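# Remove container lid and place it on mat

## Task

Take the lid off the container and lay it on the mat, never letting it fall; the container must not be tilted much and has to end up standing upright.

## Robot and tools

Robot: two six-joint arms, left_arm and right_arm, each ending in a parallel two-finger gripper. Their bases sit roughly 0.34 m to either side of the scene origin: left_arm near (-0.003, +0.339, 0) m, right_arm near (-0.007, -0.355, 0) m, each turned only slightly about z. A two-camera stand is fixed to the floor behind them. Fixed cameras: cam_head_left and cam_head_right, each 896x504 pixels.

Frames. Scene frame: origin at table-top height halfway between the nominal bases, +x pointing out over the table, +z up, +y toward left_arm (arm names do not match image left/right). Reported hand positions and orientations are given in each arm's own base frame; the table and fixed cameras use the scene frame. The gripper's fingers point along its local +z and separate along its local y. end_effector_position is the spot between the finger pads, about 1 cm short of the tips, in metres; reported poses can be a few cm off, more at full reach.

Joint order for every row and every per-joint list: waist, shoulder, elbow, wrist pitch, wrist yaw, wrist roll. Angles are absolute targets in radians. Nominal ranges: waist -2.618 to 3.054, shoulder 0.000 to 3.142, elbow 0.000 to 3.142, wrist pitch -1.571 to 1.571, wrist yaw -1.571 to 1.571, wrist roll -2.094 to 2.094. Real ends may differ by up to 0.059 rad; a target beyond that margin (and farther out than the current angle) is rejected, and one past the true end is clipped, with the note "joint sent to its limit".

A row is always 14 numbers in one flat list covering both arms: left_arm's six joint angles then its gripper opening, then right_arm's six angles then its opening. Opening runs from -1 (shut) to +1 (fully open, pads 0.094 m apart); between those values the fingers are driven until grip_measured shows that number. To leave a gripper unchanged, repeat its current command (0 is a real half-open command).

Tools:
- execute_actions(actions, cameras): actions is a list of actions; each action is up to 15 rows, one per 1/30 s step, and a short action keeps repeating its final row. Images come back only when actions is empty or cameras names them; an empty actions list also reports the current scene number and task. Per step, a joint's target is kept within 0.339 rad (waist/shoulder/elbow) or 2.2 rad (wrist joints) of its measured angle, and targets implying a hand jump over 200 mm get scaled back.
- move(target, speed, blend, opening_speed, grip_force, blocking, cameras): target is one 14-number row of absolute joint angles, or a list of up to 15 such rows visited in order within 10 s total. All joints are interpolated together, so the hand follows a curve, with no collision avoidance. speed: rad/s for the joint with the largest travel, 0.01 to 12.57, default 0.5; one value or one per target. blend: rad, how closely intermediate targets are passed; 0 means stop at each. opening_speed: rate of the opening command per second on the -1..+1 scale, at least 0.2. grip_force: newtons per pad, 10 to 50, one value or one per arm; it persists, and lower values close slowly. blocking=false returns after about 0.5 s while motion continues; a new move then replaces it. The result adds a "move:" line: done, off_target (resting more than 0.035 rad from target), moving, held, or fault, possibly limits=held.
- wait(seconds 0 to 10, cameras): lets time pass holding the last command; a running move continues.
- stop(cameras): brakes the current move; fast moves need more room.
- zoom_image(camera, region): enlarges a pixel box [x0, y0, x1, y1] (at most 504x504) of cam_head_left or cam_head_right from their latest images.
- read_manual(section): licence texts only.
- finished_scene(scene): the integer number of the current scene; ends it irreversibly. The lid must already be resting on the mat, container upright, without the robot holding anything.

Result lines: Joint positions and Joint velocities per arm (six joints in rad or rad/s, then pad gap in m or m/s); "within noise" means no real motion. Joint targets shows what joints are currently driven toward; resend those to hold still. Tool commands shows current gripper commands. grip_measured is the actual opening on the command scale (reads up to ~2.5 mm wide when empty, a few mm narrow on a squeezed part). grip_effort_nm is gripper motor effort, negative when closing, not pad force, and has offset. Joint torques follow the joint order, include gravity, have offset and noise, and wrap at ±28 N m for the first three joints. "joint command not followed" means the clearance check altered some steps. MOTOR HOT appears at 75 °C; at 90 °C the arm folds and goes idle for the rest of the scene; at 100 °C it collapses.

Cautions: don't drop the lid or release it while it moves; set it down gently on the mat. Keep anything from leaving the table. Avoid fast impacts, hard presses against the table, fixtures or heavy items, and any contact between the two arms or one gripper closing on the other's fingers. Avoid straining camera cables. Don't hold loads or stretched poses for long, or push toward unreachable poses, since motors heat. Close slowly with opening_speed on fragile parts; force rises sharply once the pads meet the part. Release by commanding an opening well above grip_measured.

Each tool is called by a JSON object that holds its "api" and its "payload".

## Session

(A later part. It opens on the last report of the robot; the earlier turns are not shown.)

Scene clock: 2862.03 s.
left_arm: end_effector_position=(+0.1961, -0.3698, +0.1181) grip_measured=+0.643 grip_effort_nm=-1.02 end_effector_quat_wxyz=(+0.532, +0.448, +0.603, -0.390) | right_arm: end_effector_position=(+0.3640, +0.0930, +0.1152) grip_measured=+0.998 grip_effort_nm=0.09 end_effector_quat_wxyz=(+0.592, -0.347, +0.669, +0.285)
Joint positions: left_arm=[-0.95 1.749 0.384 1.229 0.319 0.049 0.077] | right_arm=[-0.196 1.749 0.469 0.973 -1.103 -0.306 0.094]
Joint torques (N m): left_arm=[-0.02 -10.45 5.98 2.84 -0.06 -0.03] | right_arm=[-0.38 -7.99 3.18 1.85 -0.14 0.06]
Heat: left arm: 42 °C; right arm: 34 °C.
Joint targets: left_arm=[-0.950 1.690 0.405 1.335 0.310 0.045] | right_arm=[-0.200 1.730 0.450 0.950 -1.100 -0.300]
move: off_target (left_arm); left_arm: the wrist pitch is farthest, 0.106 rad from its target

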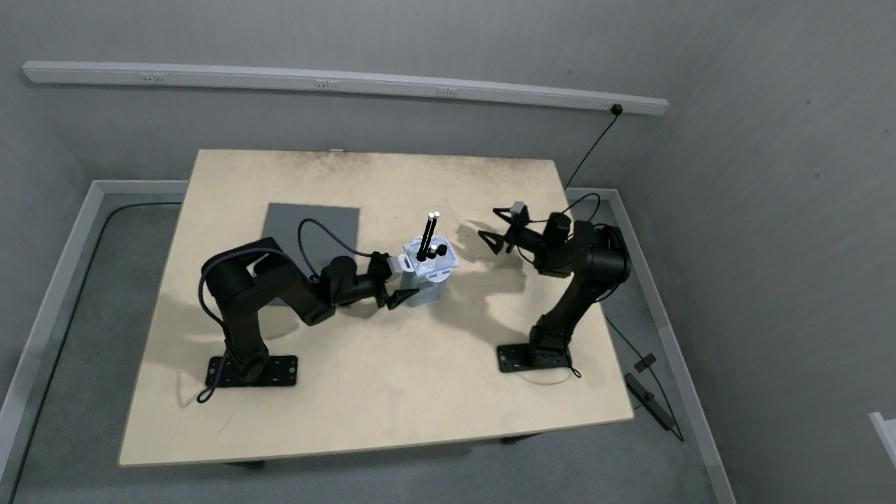

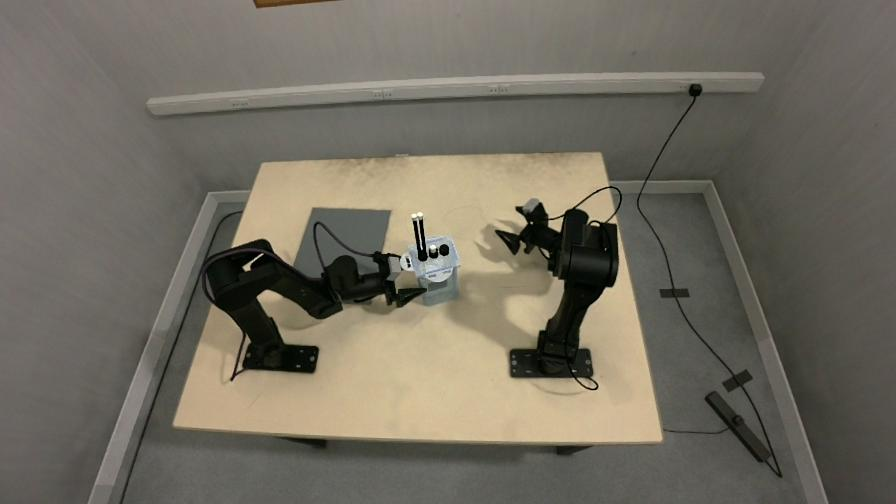

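{"api": "move", "payload": {"target": [-0.95,1.69,0.405,1.375,0.31,0.045,0.0,-0.2,1.73,0.45,0.95,-1.1,-0.3,1.0], "speed": 0.1, "cameras": ["cam_head_left","cam_head_right"]}}

{"api": "zoom_image", "payload": {"camera": "cam_head_left", "region": [360, 200, 500, 320]}}

{"api": "zoom_image", "payload": {"camera": "cam_head_right", "region": [360, 200, 500, 320]}}

Scene clock: 2876.17 s.
left_arm: end_effector_position=(+0.1963, -0.3700, +0.1201) grip_measured=+0.643 grip_effort_nm=-1.02 end_effector_quat_wxyz=(+0.535, +0.447, +0.601, -0.391) | right_arm: end_effector_position=(+0.3640, +0.0930, +0.1152) grip_measured=+0.998 grip_effort_nm=0.09 end_effector_quat_wxyz=(+0.592, -0.347, +0.669, +0.285)
Joint positions: left_arm=[-0.95 1.749 0.384 1.238 0.318 0.049 0.077] | right_arm=[-0.196 1.749 0.469 0.973 -1.103 -0.306 0.094]
Joint torques (N m): left_arm=[-0.02 -10.43 6 3.16 -0.06 -0.02] | right_arm=[-0.38 -7.99 3.17 1.85 -0.15 0.06]
Motor temperatures (°C): left_arm=[28 45 33 41 26 26 28] | right_arm=[25 32 34 32 28 28 28]
Heat: left arm: 45 °C; right arm: 34 °C.
Joint targets: left_arm=[-0.950 1.690 0.405 1.375 0.310 0.045] | right_arm=[-0.200 1.730 0.450 0.950 -1.100 -0.300]
move: off_target (left_arm); left_arm: the wrist pitch is farthest, 0.137 rad from its target

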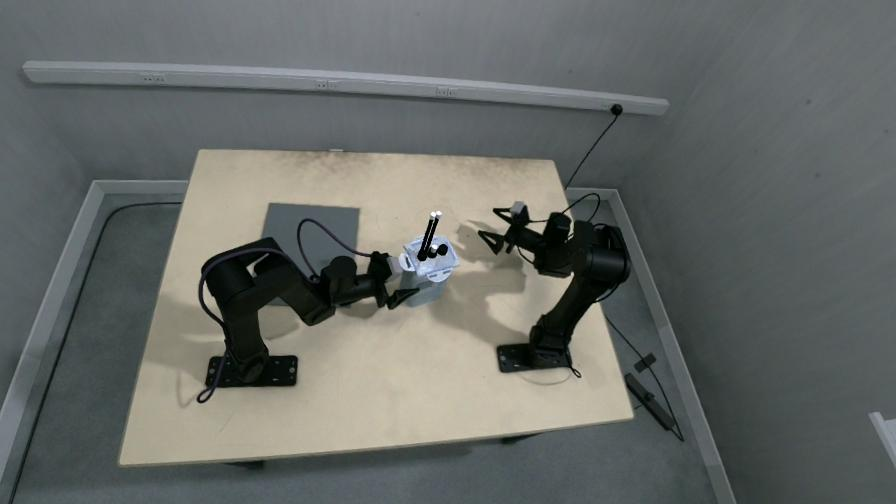

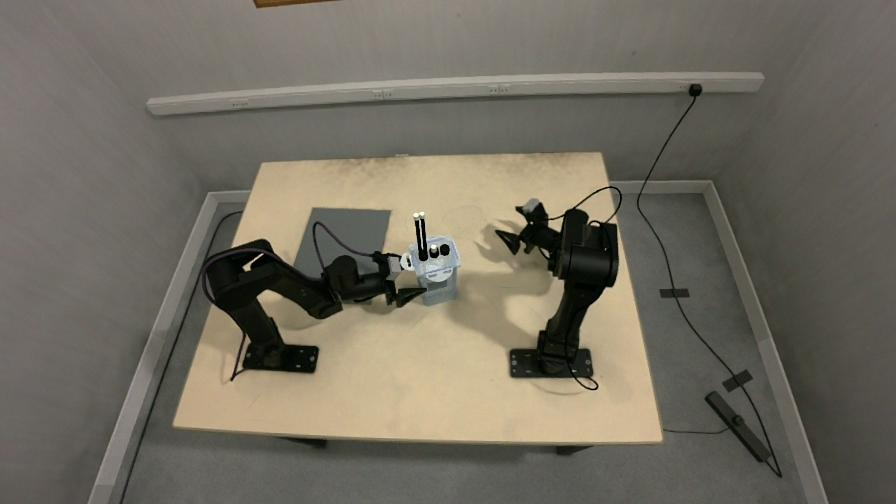

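Scaled by 3.600 from the camera's 896x504 image, which has a finer 1280x720 frame.

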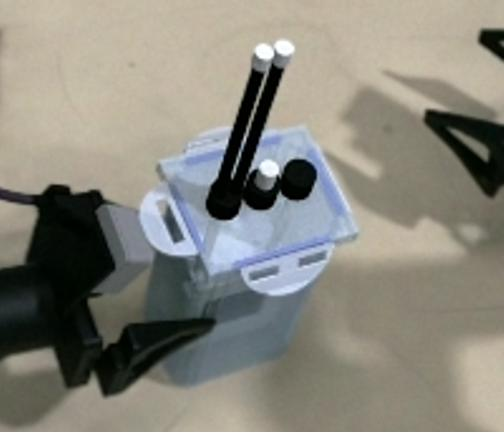

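Scaled by 3.600 from the camera's 896x504 image, which has a finer 1280x720 frame.

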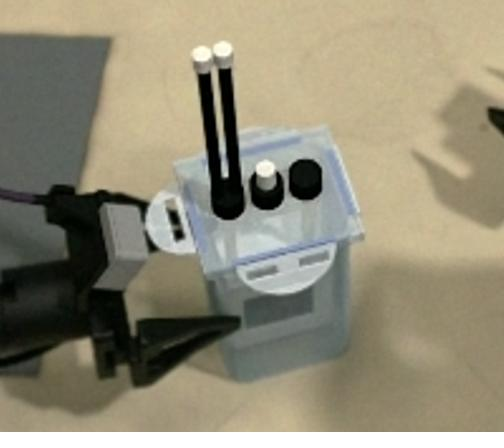

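{"api": "move", "payload": {"target": [[-0.95,1.655,0.405,1.375,0.31,0.045,0.0,-0.2,1.73,0.45,0.95,-1.1,-0.3,1.0],[-0.715,1.935,0.735,1.23,0.685,0.06,0.0,-0.2,1.73,0.45,0.95,-1.1,-0.3,1.0],[-0.48,2.175,1.05,1.14,1.06,0.078,0.0,-0.2,1.73,0.45,0.95,-1.1,-0.3,1.0]], "speed": 0.11, "blend": [0.005,0.05,0], "cameras": ["cam_head_left","cam_head_right"]}}

{"api": "zoom_image", "payload": {"camera": "cam_head_left", "region": [360, 160, 500, 320]}}

{"api": "zoom_image", "payload": {"camera": "cam_head_right", "region": [360, 160, 500, 320]}}

Scene clock: 2922.63 s.
left_arm: end_effector_position=(+0.3513, -0.3605, +0.1188) grip_measured=+0.642 grip_effort_nm=-1.01 end_effector_quat_wxyz=(+0.491, +0.496, +0.528, -0.484) | right_arm: end_effector_position=(+0.3640, +0.0930, +0.1152) grip_measured=+0.998 grip_effort_nm=0.09 end_effector_quat_wxyz=(+0.592, -0.347, +0.669, +0.285)
Joint positions: left_arm=[-0.485 2.166 0.996 1.07 1.045 0.064 0.077] | right_arm=[-0.196 1.749 0.469 0.973 -1.103 -0.306 0.094]
Joint torques (N m): left_arm=[0.5 -9.1 9.57 2.18 0.23 0.12] | right_arm=[-0.36 -7.99 3.18 1.85 -0.15 0.06]
Motor temperatures (°C): left_arm=[28 46 34 50 25 26 28] | right_arm=[25 33 34 32 28 28 27]
Heat: left arm: 50 °C; right arm: 34 °C.
Joint targets: left_arm=[-0.480 2.175 1.050 1.140 1.060 0.078] | right_arm=[-0.200 1.730 0.450 0.950 -1.100 -0.300]
move: off_target (left_arm); left_arm: the wrist pitch is farthest, 0.070 rad from its target

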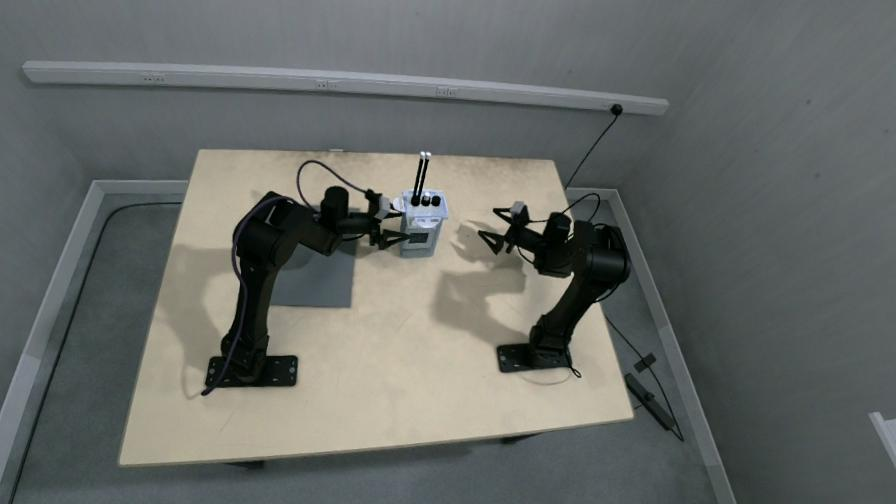

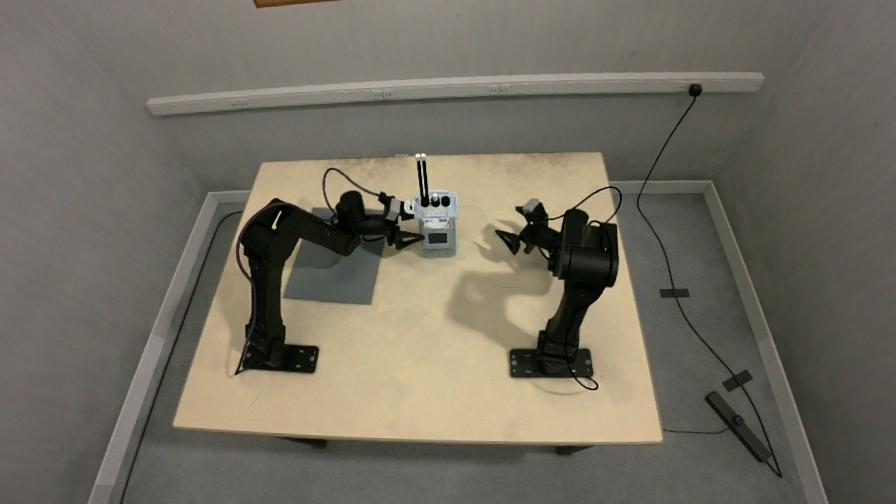

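Scaled by 3.150 from the camera's 896x504 image, which has a finer 1280x720 frame.

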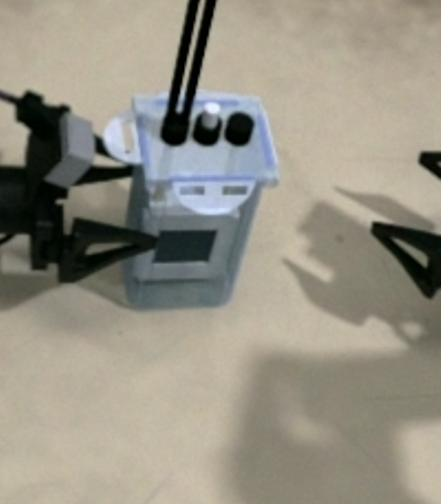

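Scaled by 3.150 from the camera's 896x504 image, which has a finer 1280x720 frame.

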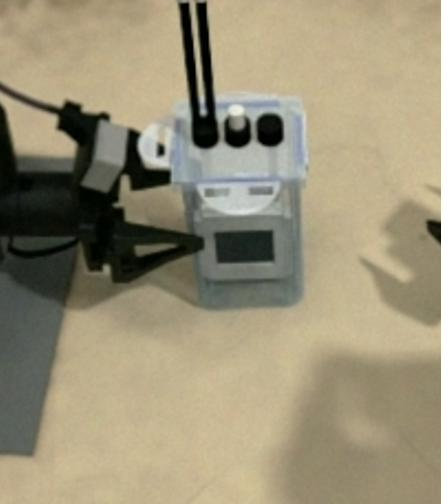

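{"api": "move", "payload": {"target": [-0.48,2.21,1.045,1.175,1.06,0.078,0.0,-0.2,1.73,0.45,0.95,-1.1,-0.3,1.0], "speed": 0.05, "cameras": ["cam_head_left","cam_head_right"]}}

{"api": "zoom_image", "payload": {"camera": "cam_head_left", "region": [360, 140, 480, 280]}}

{"api": "zoom_image", "payload": {"camera": "cam_head_right", "region": [380, 140, 500, 280]}}

Scene clock: 2930.17 s.
left_arm: end_effector_position=(+0.3497, -0.3609, +0.1147) grip_measured=+0.642 grip_effort_nm=-1.02 end_effector_quat_wxyz=(+0.497, +0.503, +0.516, -0.484) | right_arm: end_effector_position=(+0.3640, +0.0930, +0.1152) grip_measured=+0.998 grip_effort_nm=0.09 end_effector_quat_wxyz=(+0.592, -0.347, +0.669, +0.285)
Joint positions: left_arm=[-0.485 2.192 0.996 1.118 1.057 0.068 0.077] | right_arm=[-0.196 1.749 0.469 0.973 -1.103 -0.306 0.094]
Joint torques (N m): left_arm=[0.51 -8.49 9.02 2.03 0.11 0.1] | right_arm=[-0.39 -8.01 3.18 1.85 -0.16 0.07]
Heat: left arm: 48 °C; right arm: 34 °C.
Joint targets: left_arm=[-0.480 2.210 1.045 1.175 1.060 0.078] | right_arm=[-0.200 1.730 0.450 0.950 -1.100 -0.300]
move: off_target (left_arm); left_arm: the wrist pitch is farthest, 0.057 rad from its target

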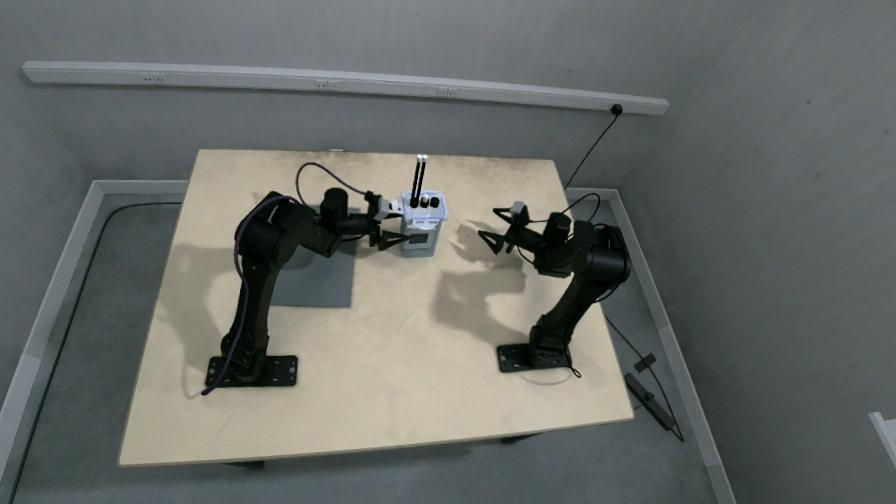

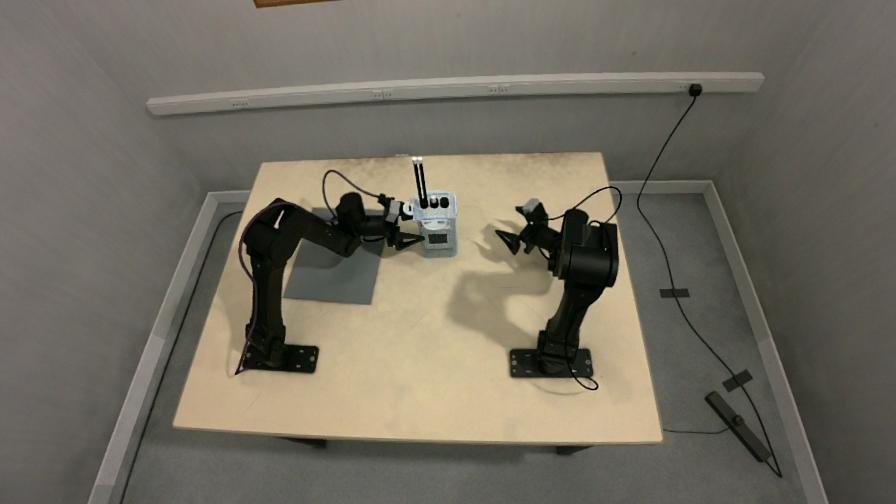

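Scaled by 3.600 from the camera's 896x504 image, which has a finer 1280x720 frame.

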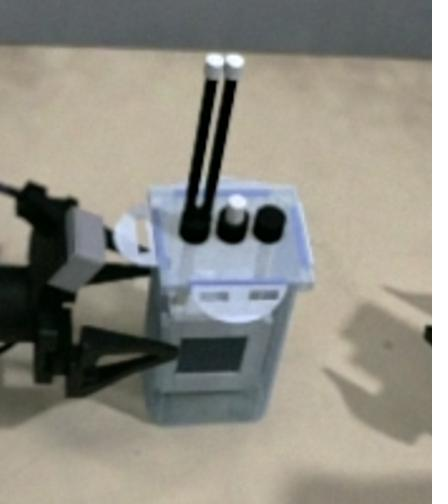

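Scaled by 3.600 from the camera's 896x504 image, which has a finer 1280x720 frame.

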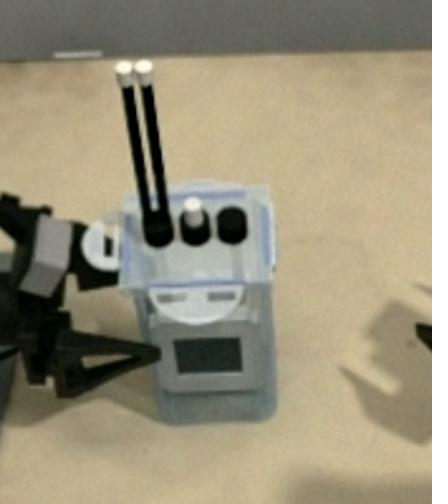

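{"api": "move", "payload": {"target": [[-0.48,2.22,1.045,1.185,1.06,0.078,0.0,0.4,1.55,0.3,1.19,-0.2,-0.08,1.0],[-0.48,2.22,1.045,1.185,1.06,0.078,0.0,0.669,1.44,0.22,1.285,0.285,0.0,1.0]], "speed": 0.4, "blend": [0.1,0], "cameras": ["cam_head_left","cam_head_right"]}}

{"api": "zoom_image", "payload": {"camera": "cam_head_left", "region": [360, 160, 500, 280]}}

{"api": "zoom_image", "payload": {"camera": "cam_head_right", "region": [380, 160, 520, 280]}}

Scene clock: 2957.27 s.
left_arm: end_effector_position=(+0.3505, -0.3604, +0.1138) grip_measured=+0.642 grip_effort_nm=-1.01 end_effector_quat_wxyz=(+0.500, +0.504, +0.512, -0.483) | right_arm: end_effector_position=(+0.3253, +0.1928, +0.1827) grip_measured=+0.998 grip_effort_nm=0.09 end_effector_quat_wxyz=(+0.708, -0.132, +0.679, +0.140)
Joint positions: left_arm=[-0.483 2.202 0.999 1.135 1.062 0.07 0.077] | right_arm=[0.662 1.457 0.241 1.26 0.274 -0.009 0.094]
Joint torques (N m): left_arm=[0.24 -8.51 8.72 1.97 0.05 0.08] | right_arm=[0.58 -5.63 3.64 2.77 0.11 0.11]
Motor temperatures (°C): left_arm=[28 45 34 45 25 26 29] | right_arm=[25 33 33 32 28 28 27]
Heat: left arm: 45 °C; right arm: 33 °C.
Joint targets: left_arm=[-0.480 2.220 1.045 1.185 1.060 0.078] | right_arm=[0.669 1.440 0.220 1.285 0.285 0.000]
move: off_target (left_arm); left_arm: the wrist pitch is farthest, 0.050 rad from its target

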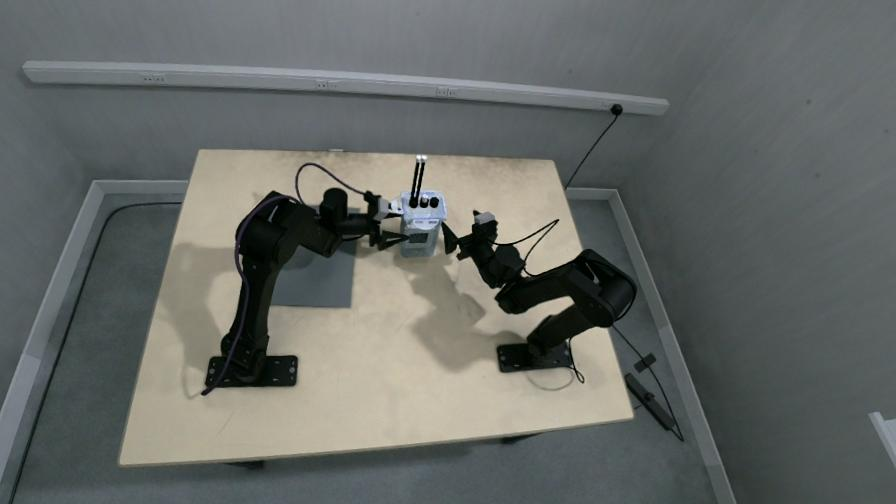

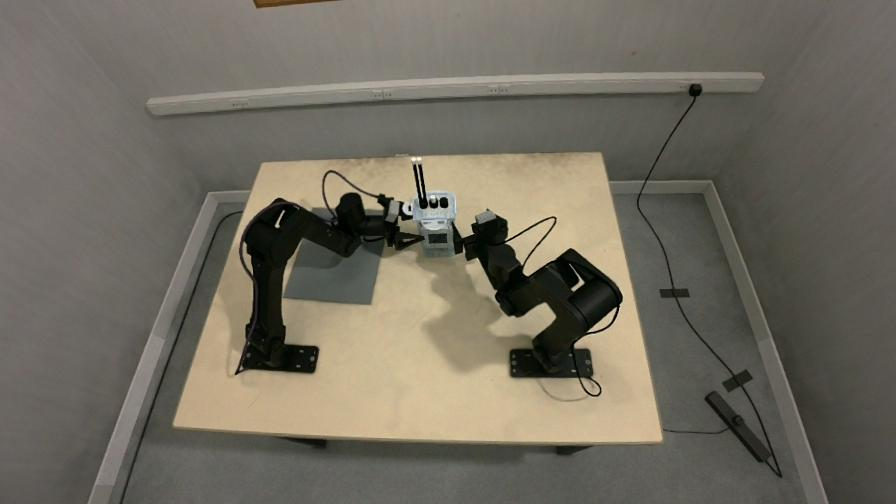

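Scaled by 3.600 from the camera's 896x504 image, which has a finer 1280x720 frame.

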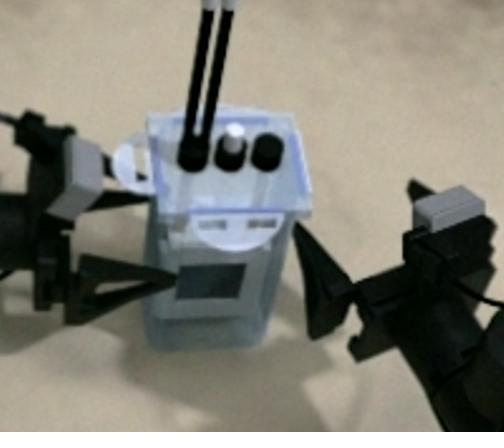

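Scaled by 3.600 from the camera's 896x504 image, which has a finer 1280x720 frame.

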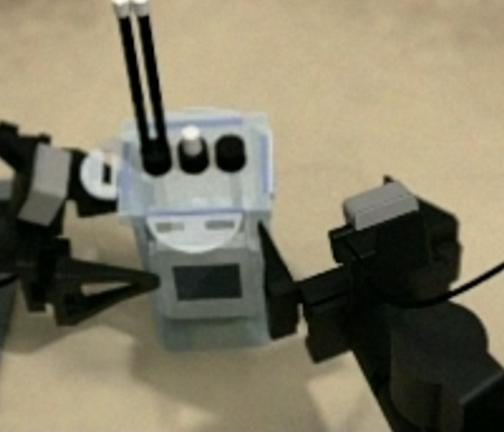

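{"api": "move", "payload": {"target": [-0.48,2.22,1.045,1.185,1.06,0.078,0.0,0.669,1.50,0.20,1.245,0.285,0.0,1.0], "speed": 0.1}}

Scene clock: 2970.07 s.
left_arm: end_effector_position=(+0.3505, -0.3604, +0.1138) grip_measured=+0.642 grip_effort_nm=-1.02 end_effector_quat_wxyz=(+0.500, +0.504, +0.512, -0.483) | right_arm: end_effector_position=(+0.3233, +0.1911, +0.1614) grip_measured=+0.998 grip_effort_nm=0.09 end_effector_quat_wxyz=(+0.689, -0.142, +0.698, +0.130)
Joint positions: left_arm=[-0.483 2.202 0.999 1.135 1.062 0.07 0.077] | right_arm=[0.662 1.492 0.219 1.257 0.275 -0.009 0.094]
Joint torques (N m): left_arm=[0.27 -8.49 8.69 1.97 0.05 0.09] | right_arm=[0.57 -3.63 3.49 2.38 0.1 0.09]
Heat: left arm: 46 °C; right arm: 35 °C.
Joint targets: left_arm=[-0.480 2.220 1.045 1.185 1.060 0.078] | right_arm=[0.669 1.500 0.200 1.245 0.285 0.000]
move: off_target (left_arm); left_arm: the wrist pitch is farthest, 0.050 rad from its target

{"api": "move", "payload": {"target": [[-0.48,2.22,1.045,1.185,1.06,0.078,0.0,0.669,1.505,0.21,1.315,0.28,0.0,1.0],[-0.48,2.22,1.045,1.185,1.06,0.078,0.0,0.598,1.60,0.335,1.325,0.2,0.0,1.0]], "speed": 0.06, "cameras": ["cam_head_left","cam_head_right"]}}

{"api": "zoom_image", "payload": {"camera": "cam_head_left", "region": [420, 180, 490, 250]}}

{"api": "zoom_image", "payload": {"camera": "cam_head_right", "region": [420, 180, 490, 250]}}

Scene clock: 2994.00 s.
left_arm: end_effector_position=(+0.3595, -0.3570, +0.1140) grip_measured=+0.642 grip_effort_nm=-1.02 end_effector_quat_wxyz=(+0.510, +0.495, +0.522, -0.472) | right_arm: end_effector_position=(+0.3470, +0.1959, +0.1636) grip_measured=+0.998 grip_effort_nm=0.09 end_effector_quat_wxyz=(+0.694, -0.142, +0.692, +0.137)
Joint positions: left_arm=[-0.474 2.202 1 1.135 1.032 0.07 0.077] | right_arm=[0.605 1.59 0.297 1.294 0.208 -0.009 0.094]
Joint torques (N m): left_arm=[-0.64 -8.5 8.59 1.98 0.37 0.08] | right_arm=[-0.58 -4.31 8.02 2.86 -0.08 0.09]
Heat: left arm: 46 °C; right arm: 36 °C.
Joint targets: left_arm=[-0.480 2.220 1.045 1.185 1.060 0.078] | right_arm=[0.598 1.600 0.335 1.325 0.200 0.000]
move: off_target (left_arm, right_arm); left_arm: the wrist pitch is farthest, 0.050 rad from its target; right_arm: the elbow is farthest, 0.038 rad from its target

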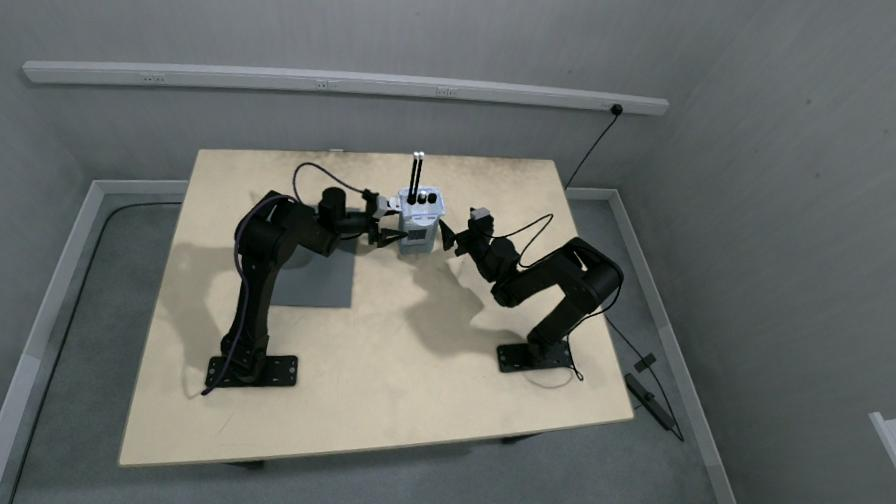

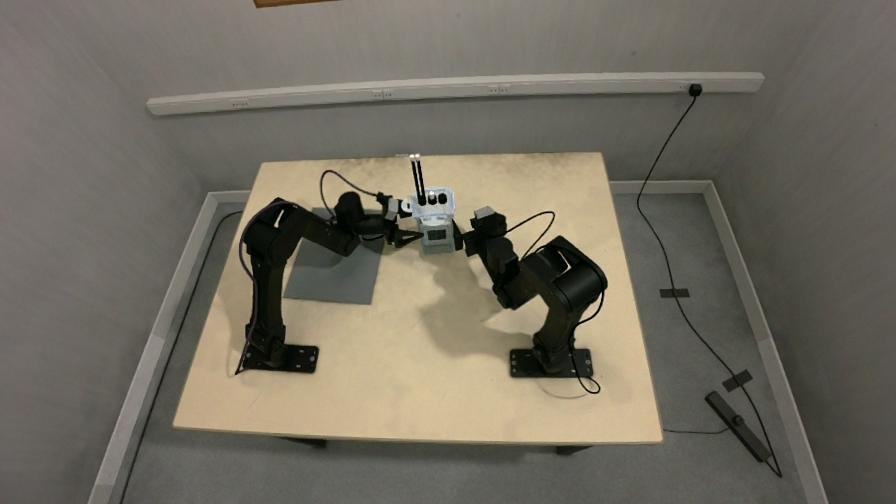

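Scaled by 7.200 from the camera's 896x504 image, which has a finer 1280x720 frame.

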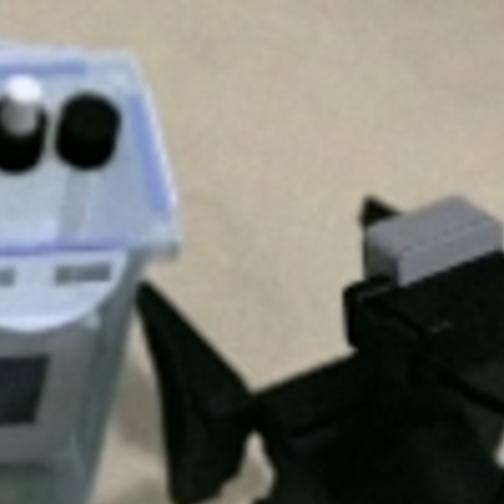

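Scaled by 7.200 from the camera's 896x504 image, which has a finer 1280x720 frame.

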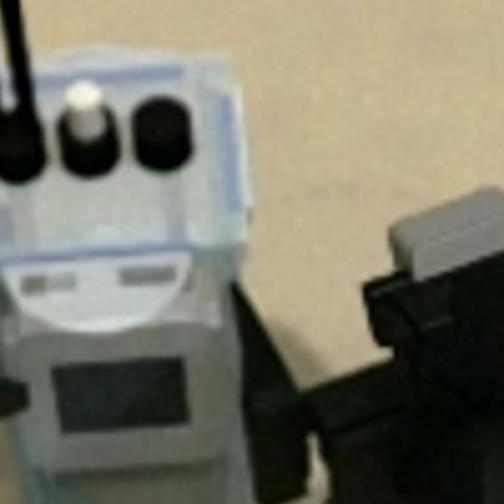

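{"api": "move", "payload": {"target": [-0.485,2.22,1.045,1.185,1.09,0.078,0.0,0.56,1.645,0.407,1.295,0.17,0.0,1.0], "speed": 0.06, "cameras": ["cam_head_left","cam_head_right"]}}

{"api": "zoom_image", "payload": {"camera": "cam_head_left", "region": [420, 180, 490, 250]}}

{"api": "zoom_image", "payload": {"camera": "cam_head_right", "region": [420, 180, 490, 250]}}

Scene clock: 3011.40 s.
left_arm: end_effector_position=(+0.3604, -0.3557, +0.1141) grip_measured=+0.642 grip_effort_nm=-1.02 end_effector_quat_wxyz=(+0.508, +0.495, +0.522, -0.474) | right_arm: end_effector_position=(+0.3688, +0.1954, +0.1745) grip_measured=+0.998 grip_effort_nm=0.09 end_effector_quat_wxyz=(+0.705, -0.133, +0.684, +0.135)
Joint positions: left_arm=[-0.469 2.204 1.004 1.133 1.04 0.066 0.077] | right_arm=[0.564 1.634 0.373 1.291 0.183 -0.008 0.094]
Joint torques (N m): left_arm=[-1.62 -8.7 8.24 1.99 0.6 0.12] | right_arm=[-0.31 -4.85 7.82 2.55 -0.12 0.08]
Heat: left arm: 46 °C; right arm: 36 °C.
Joint targets: left_arm=[-0.485 2.220 1.045 1.185 1.090 0.078] | right_arm=[0.560 1.645 0.407 1.295 0.170 0.000]
move: off_target (left_arm); left_arm: the wrist pitch is farthest, 0.052 rad from its target

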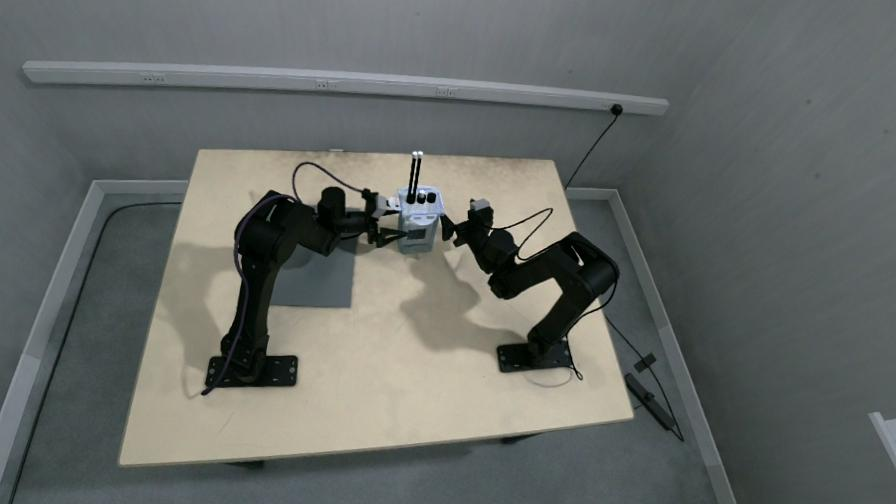

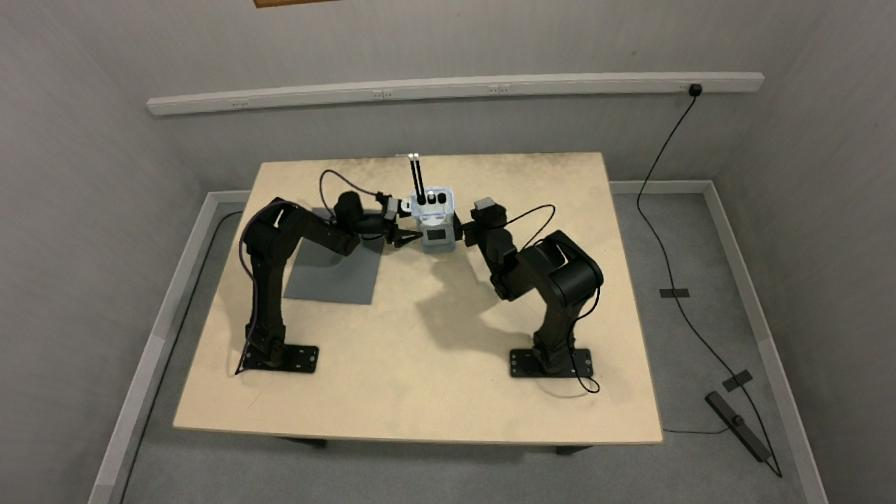

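Scaled by 7.200 from the camera's 896x504 image, which has a finer 1280x720 frame.

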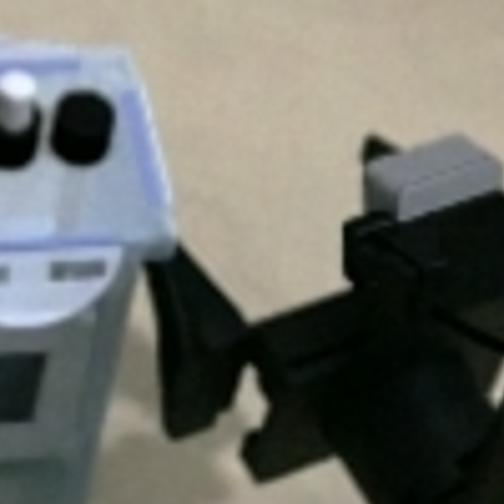

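Scaled by 7.200 from the camera's 896x504 image, which has a finer 1280x720 frame.

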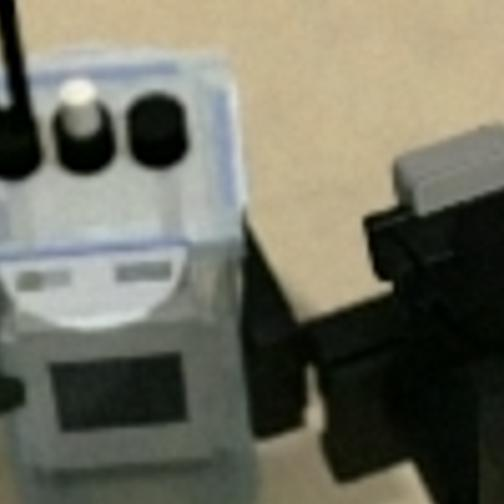

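{"api": "move", "payload": {"target": [-0.485,2.22,1.045,1.185,1.09,0.078,0.0,0.56,1.645,0.407,1.295,0.25,0.0,1.0], "speed": 0.06, "cameras": ["cam_head_left","cam_head_right"]}}

{"api": "zoom_image", "payload": {"camera": "cam_head_left", "region": [420, 180, 490, 250]}}

{"api": "zoom_image", "payload": {"camera": "cam_head_right", "region": [420, 180, 490, 250]}}

Scene clock: 3020.23 s.
left_arm: end_effector_position=(+0.3606, -0.3557, +0.1141) grip_measured=+0.642 grip_effort_nm=-1.02 end_effector_quat_wxyz=(+0.508, +0.495, +0.522, -0.474) | right_arm: end_effector_position=(+0.3704, +0.1914, +0.1743) grip_measured=+0.998 grip_effort_nm=0.09 end_effector_quat_wxyz=(+0.706, -0.124, +0.686, +0.126)
Joint positions: left_arm=[-0.469 2.204 1.004 1.133 1.039 0.066 0.077] | right_arm=[0.564 1.634 0.373 1.29 0.207 -0.008 0.094]
Joint torques (N m): left_arm=[-1.63 -8.68 8.25 1.99 0.62 0.13] | right_arm=[-0.31 -4.83 7.82 2.56 0.4 0.08]
Heat: left arm: 45 °C; right arm: 36 °C.
Joint targets: left_arm=[-0.485 2.220 1.045 1.185 1.090 0.078] | right_arm=[0.560 1.645 0.407 1.295 0.250 0.000]
move: off_target (left_arm, right_arm); left_arm: the wrist pitch is farthest, 0.052 rad from its target; right_arm: the wrist yaw is farthest, 0.043 rad from its target

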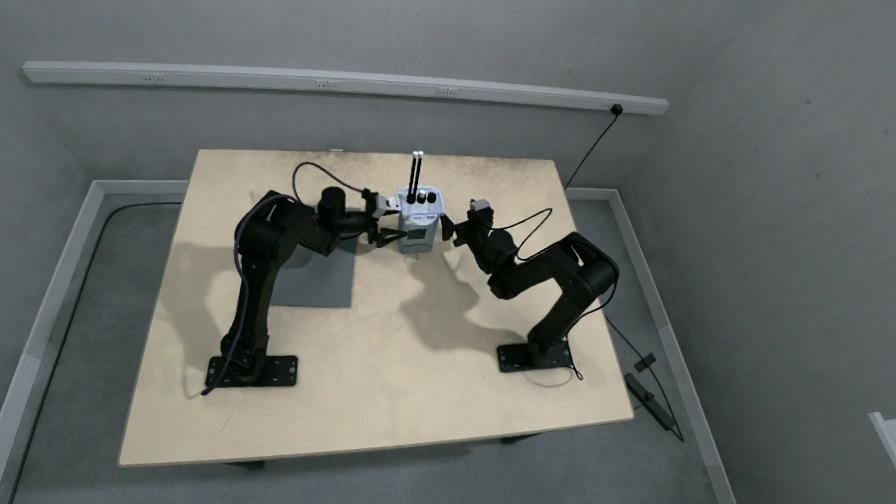

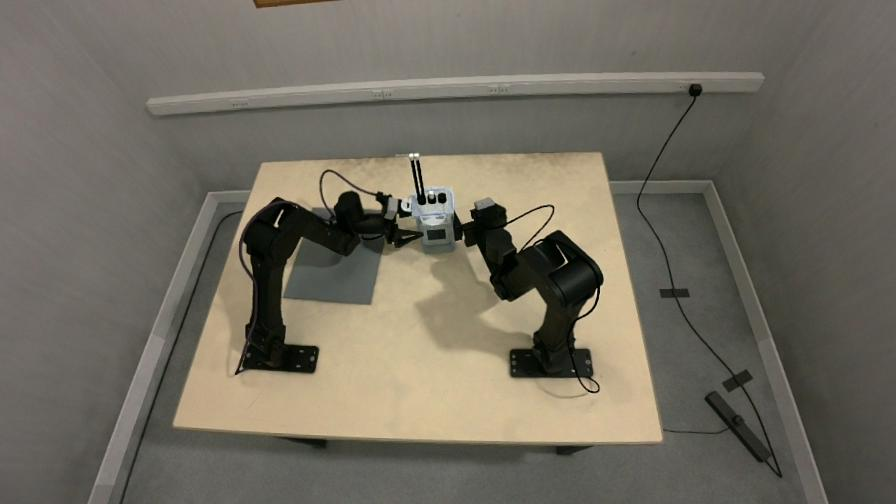

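Scaled by 7.200 from the camera's 896x504 image, which has a finer 1280x720 frame.

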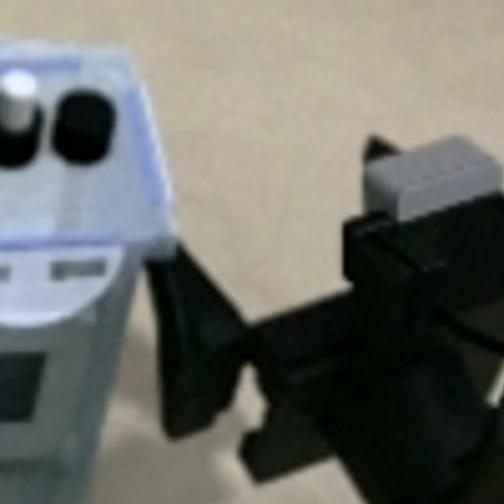

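Scaled by 7.200 from the camera's 896x504 image, which has a finer 1280x720 frame.

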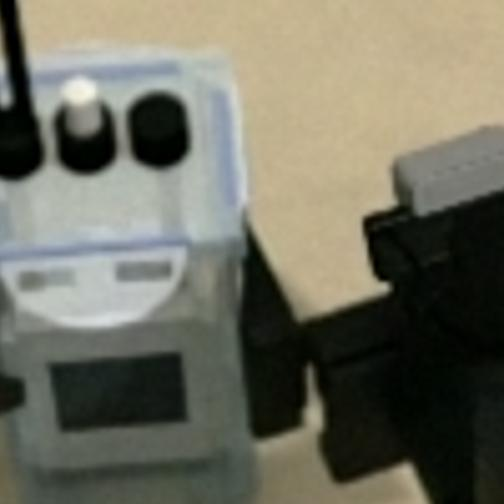

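{"api": "move", "payload": {"target": [-0.485,2.22,1.045,1.185,1.09,0.078,0.0,0.56,1.645,0.407,1.295,0.33,0.0,1.0], "speed": 0.06, "cameras": ["cam_head_left","cam_head_right"]}}

{"api": "zoom_image", "payload": {"camera": "cam_head_left", "region": [420, 180, 490, 250]}}

{"api": "zoom_image", "payload": {"camera": "cam_head_right", "region": [420, 180, 490, 250]}}

Scene clock: 3027.93 s.
left_arm: end_effector_position=(+0.3609, -0.3585, +0.1157) grip_measured=+0.642 grip_effort_nm=-1.02 end_effector_quat_wxyz=(+0.509, +0.493, +0.522, -0.474) | right_arm: end_effector_position=(+0.3721, +0.1864, +0.1726) grip_measured=+0.998 grip_effort_nm=0.07 end_effector_quat_wxyz=(+0.706, -0.113, +0.690, +0.114)
Joint positions: left_arm=[-0.475 2.204 1.01 1.133 1.031 0.06 0.077] | right_arm=[0.567 1.636 0.373 1.287 0.245 -0.008 0.094]
Joint torques (N m): left_arm=[-1.02 -8.7 7.79 2 0.7 0.17] | right_arm=[-0.61 -5.04 7.82 2.59 0.79 0.08]
Heat: left arm: 45 °C; right arm: 36 °C.
Joint targets: left_arm=[-0.485 2.220 1.045 1.185 1.090 0.078] | right_arm=[0.560 1.645 0.407 1.295 0.330 0.000]
move: off_target (left_arm, right_arm); left_arm: the wrist yaw is farthest, 0.059 rad from its target; right_arm: the wrist yaw is farthest, 0.085 rad from its target

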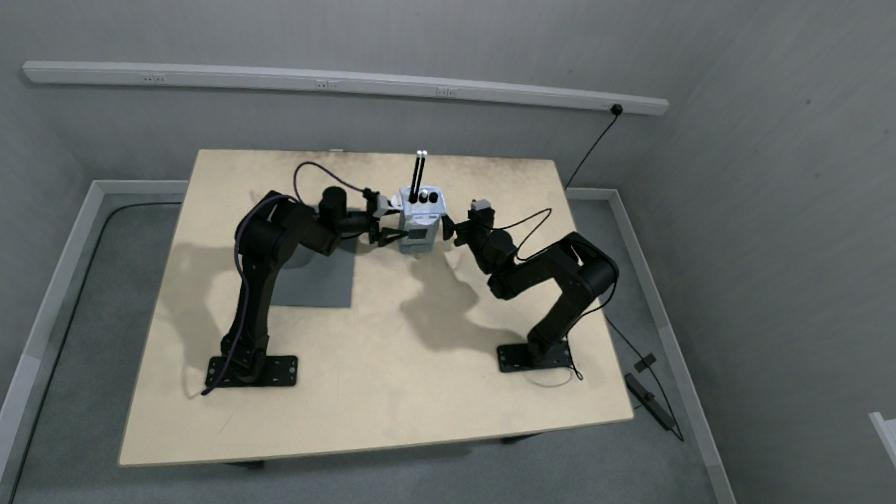

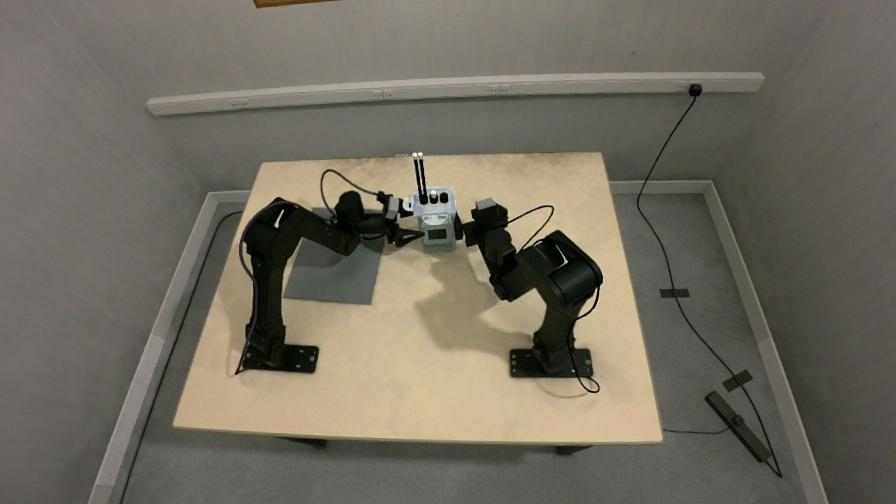

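Scaled by 7.200 from the camera's 896x504 image, which has a finer 1280x720 frame.

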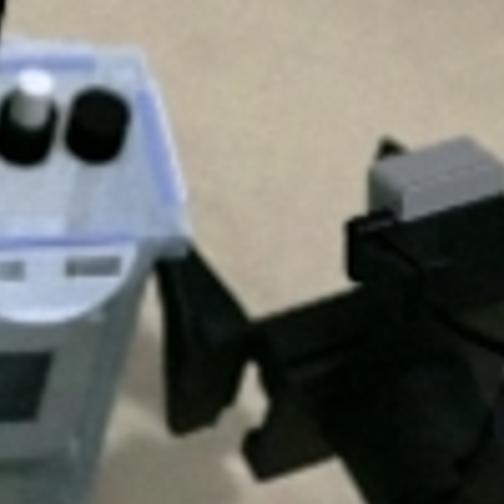

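Scaled by 7.200 from the camera's 896x504 image, which has a finer 1280x720 frame.

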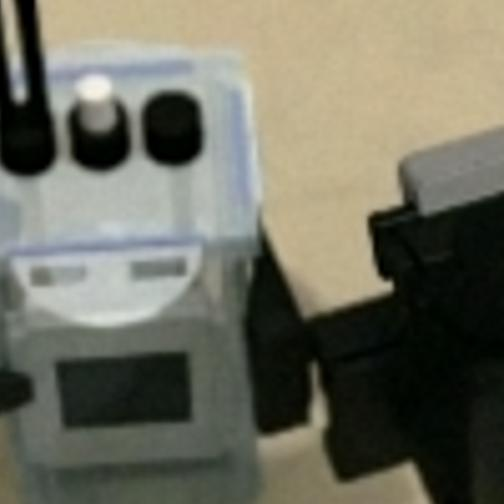

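{"api": "move", "payload": {"target": [-0.46,2.22,1.045,1.185,1.09,0.078,0.0,0.56,1.645,0.407,1.295,0.42,0.0,1.0], "speed": 0.06, "cameras": ["cam_head_left","cam_head_right"]}}

{"api": "zoom_image", "payload": {"camera": "cam_head_left", "region": [390, 150, 490, 250]}}

{"api": "zoom_image", "payload": {"camera": "cam_head_right", "region": [420, 180, 490, 250]}}

Scene clock: 3039.80 s.
left_arm: end_effector_position=(+0.3635, -0.3584, +0.1172) grip_measured=+0.642 grip_effort_nm=-1.01 end_effector_quat_wxyz=(+0.511, +0.490, +0.524, -0.473) | right_arm: end_effector_position=(+0.3727, +0.1823, +0.1721) grip_measured=+0.998 grip_effort_nm=0.06 end_effector_quat_wxyz=(+0.707, -0.101, +0.692, +0.102)
Joint positions: left_arm=[-0.474 2.204 1.015 1.133 1.025 0.055 0.077] | right_arm=[0.577 1.636 0.373 1.286 0.29 -0.008 0.094]
Joint torques (N m): left_arm=[1.31 -8.76 7.36 2 0.77 0.23] | right_arm=[-1.36 -5.04 7.8 2.6 1.23 0.08]
Heat: left arm: 45 °C; right arm: 37 °C.
Joint targets: left_arm=[-0.460 2.220 1.045 1.185 1.090 0.078] | right_arm=[0.560 1.645 0.407 1.295 0.420 0.000]
move: off_target (left_arm, right_arm); left_arm: the wrist yaw is farthest, 0.065 rad from its target; right_arm: the wrist yaw is farthest, 0.130 rad from its target

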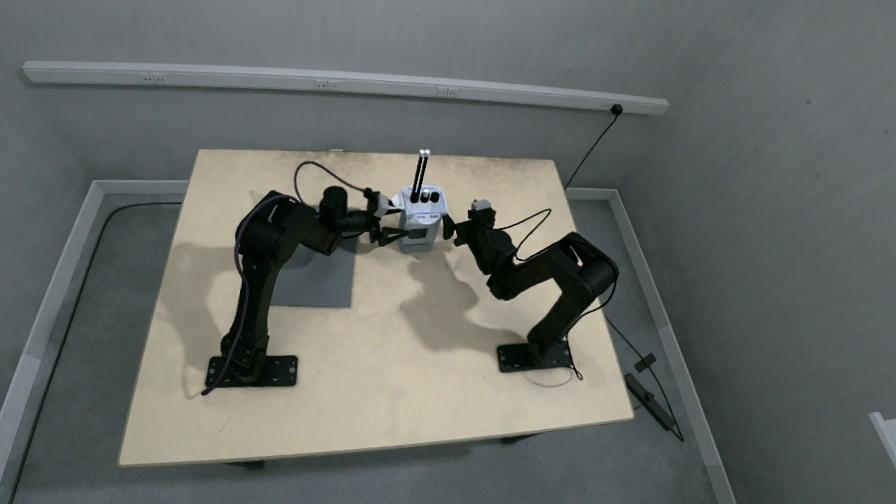

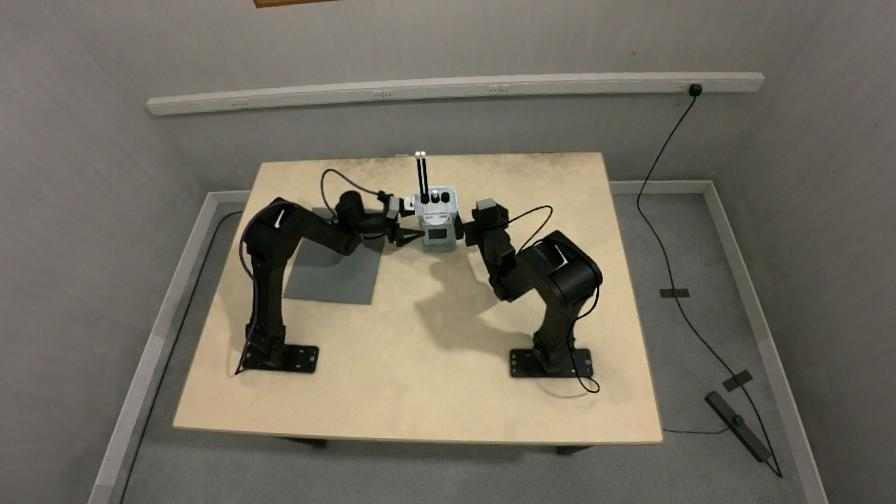

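Scaled by 5.040 from the camera's 896x504 image, which has a finer 1280x720 frame.

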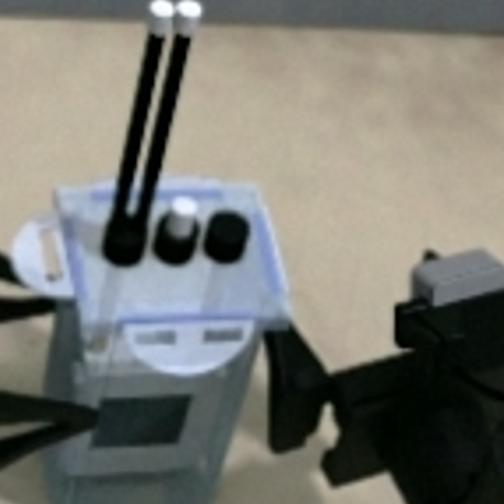

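Scaled by 7.200 from the camera's 896x504 image, which has a finer 1280x720 frame.

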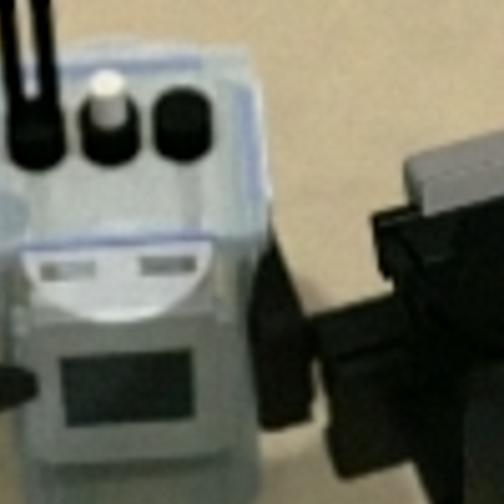

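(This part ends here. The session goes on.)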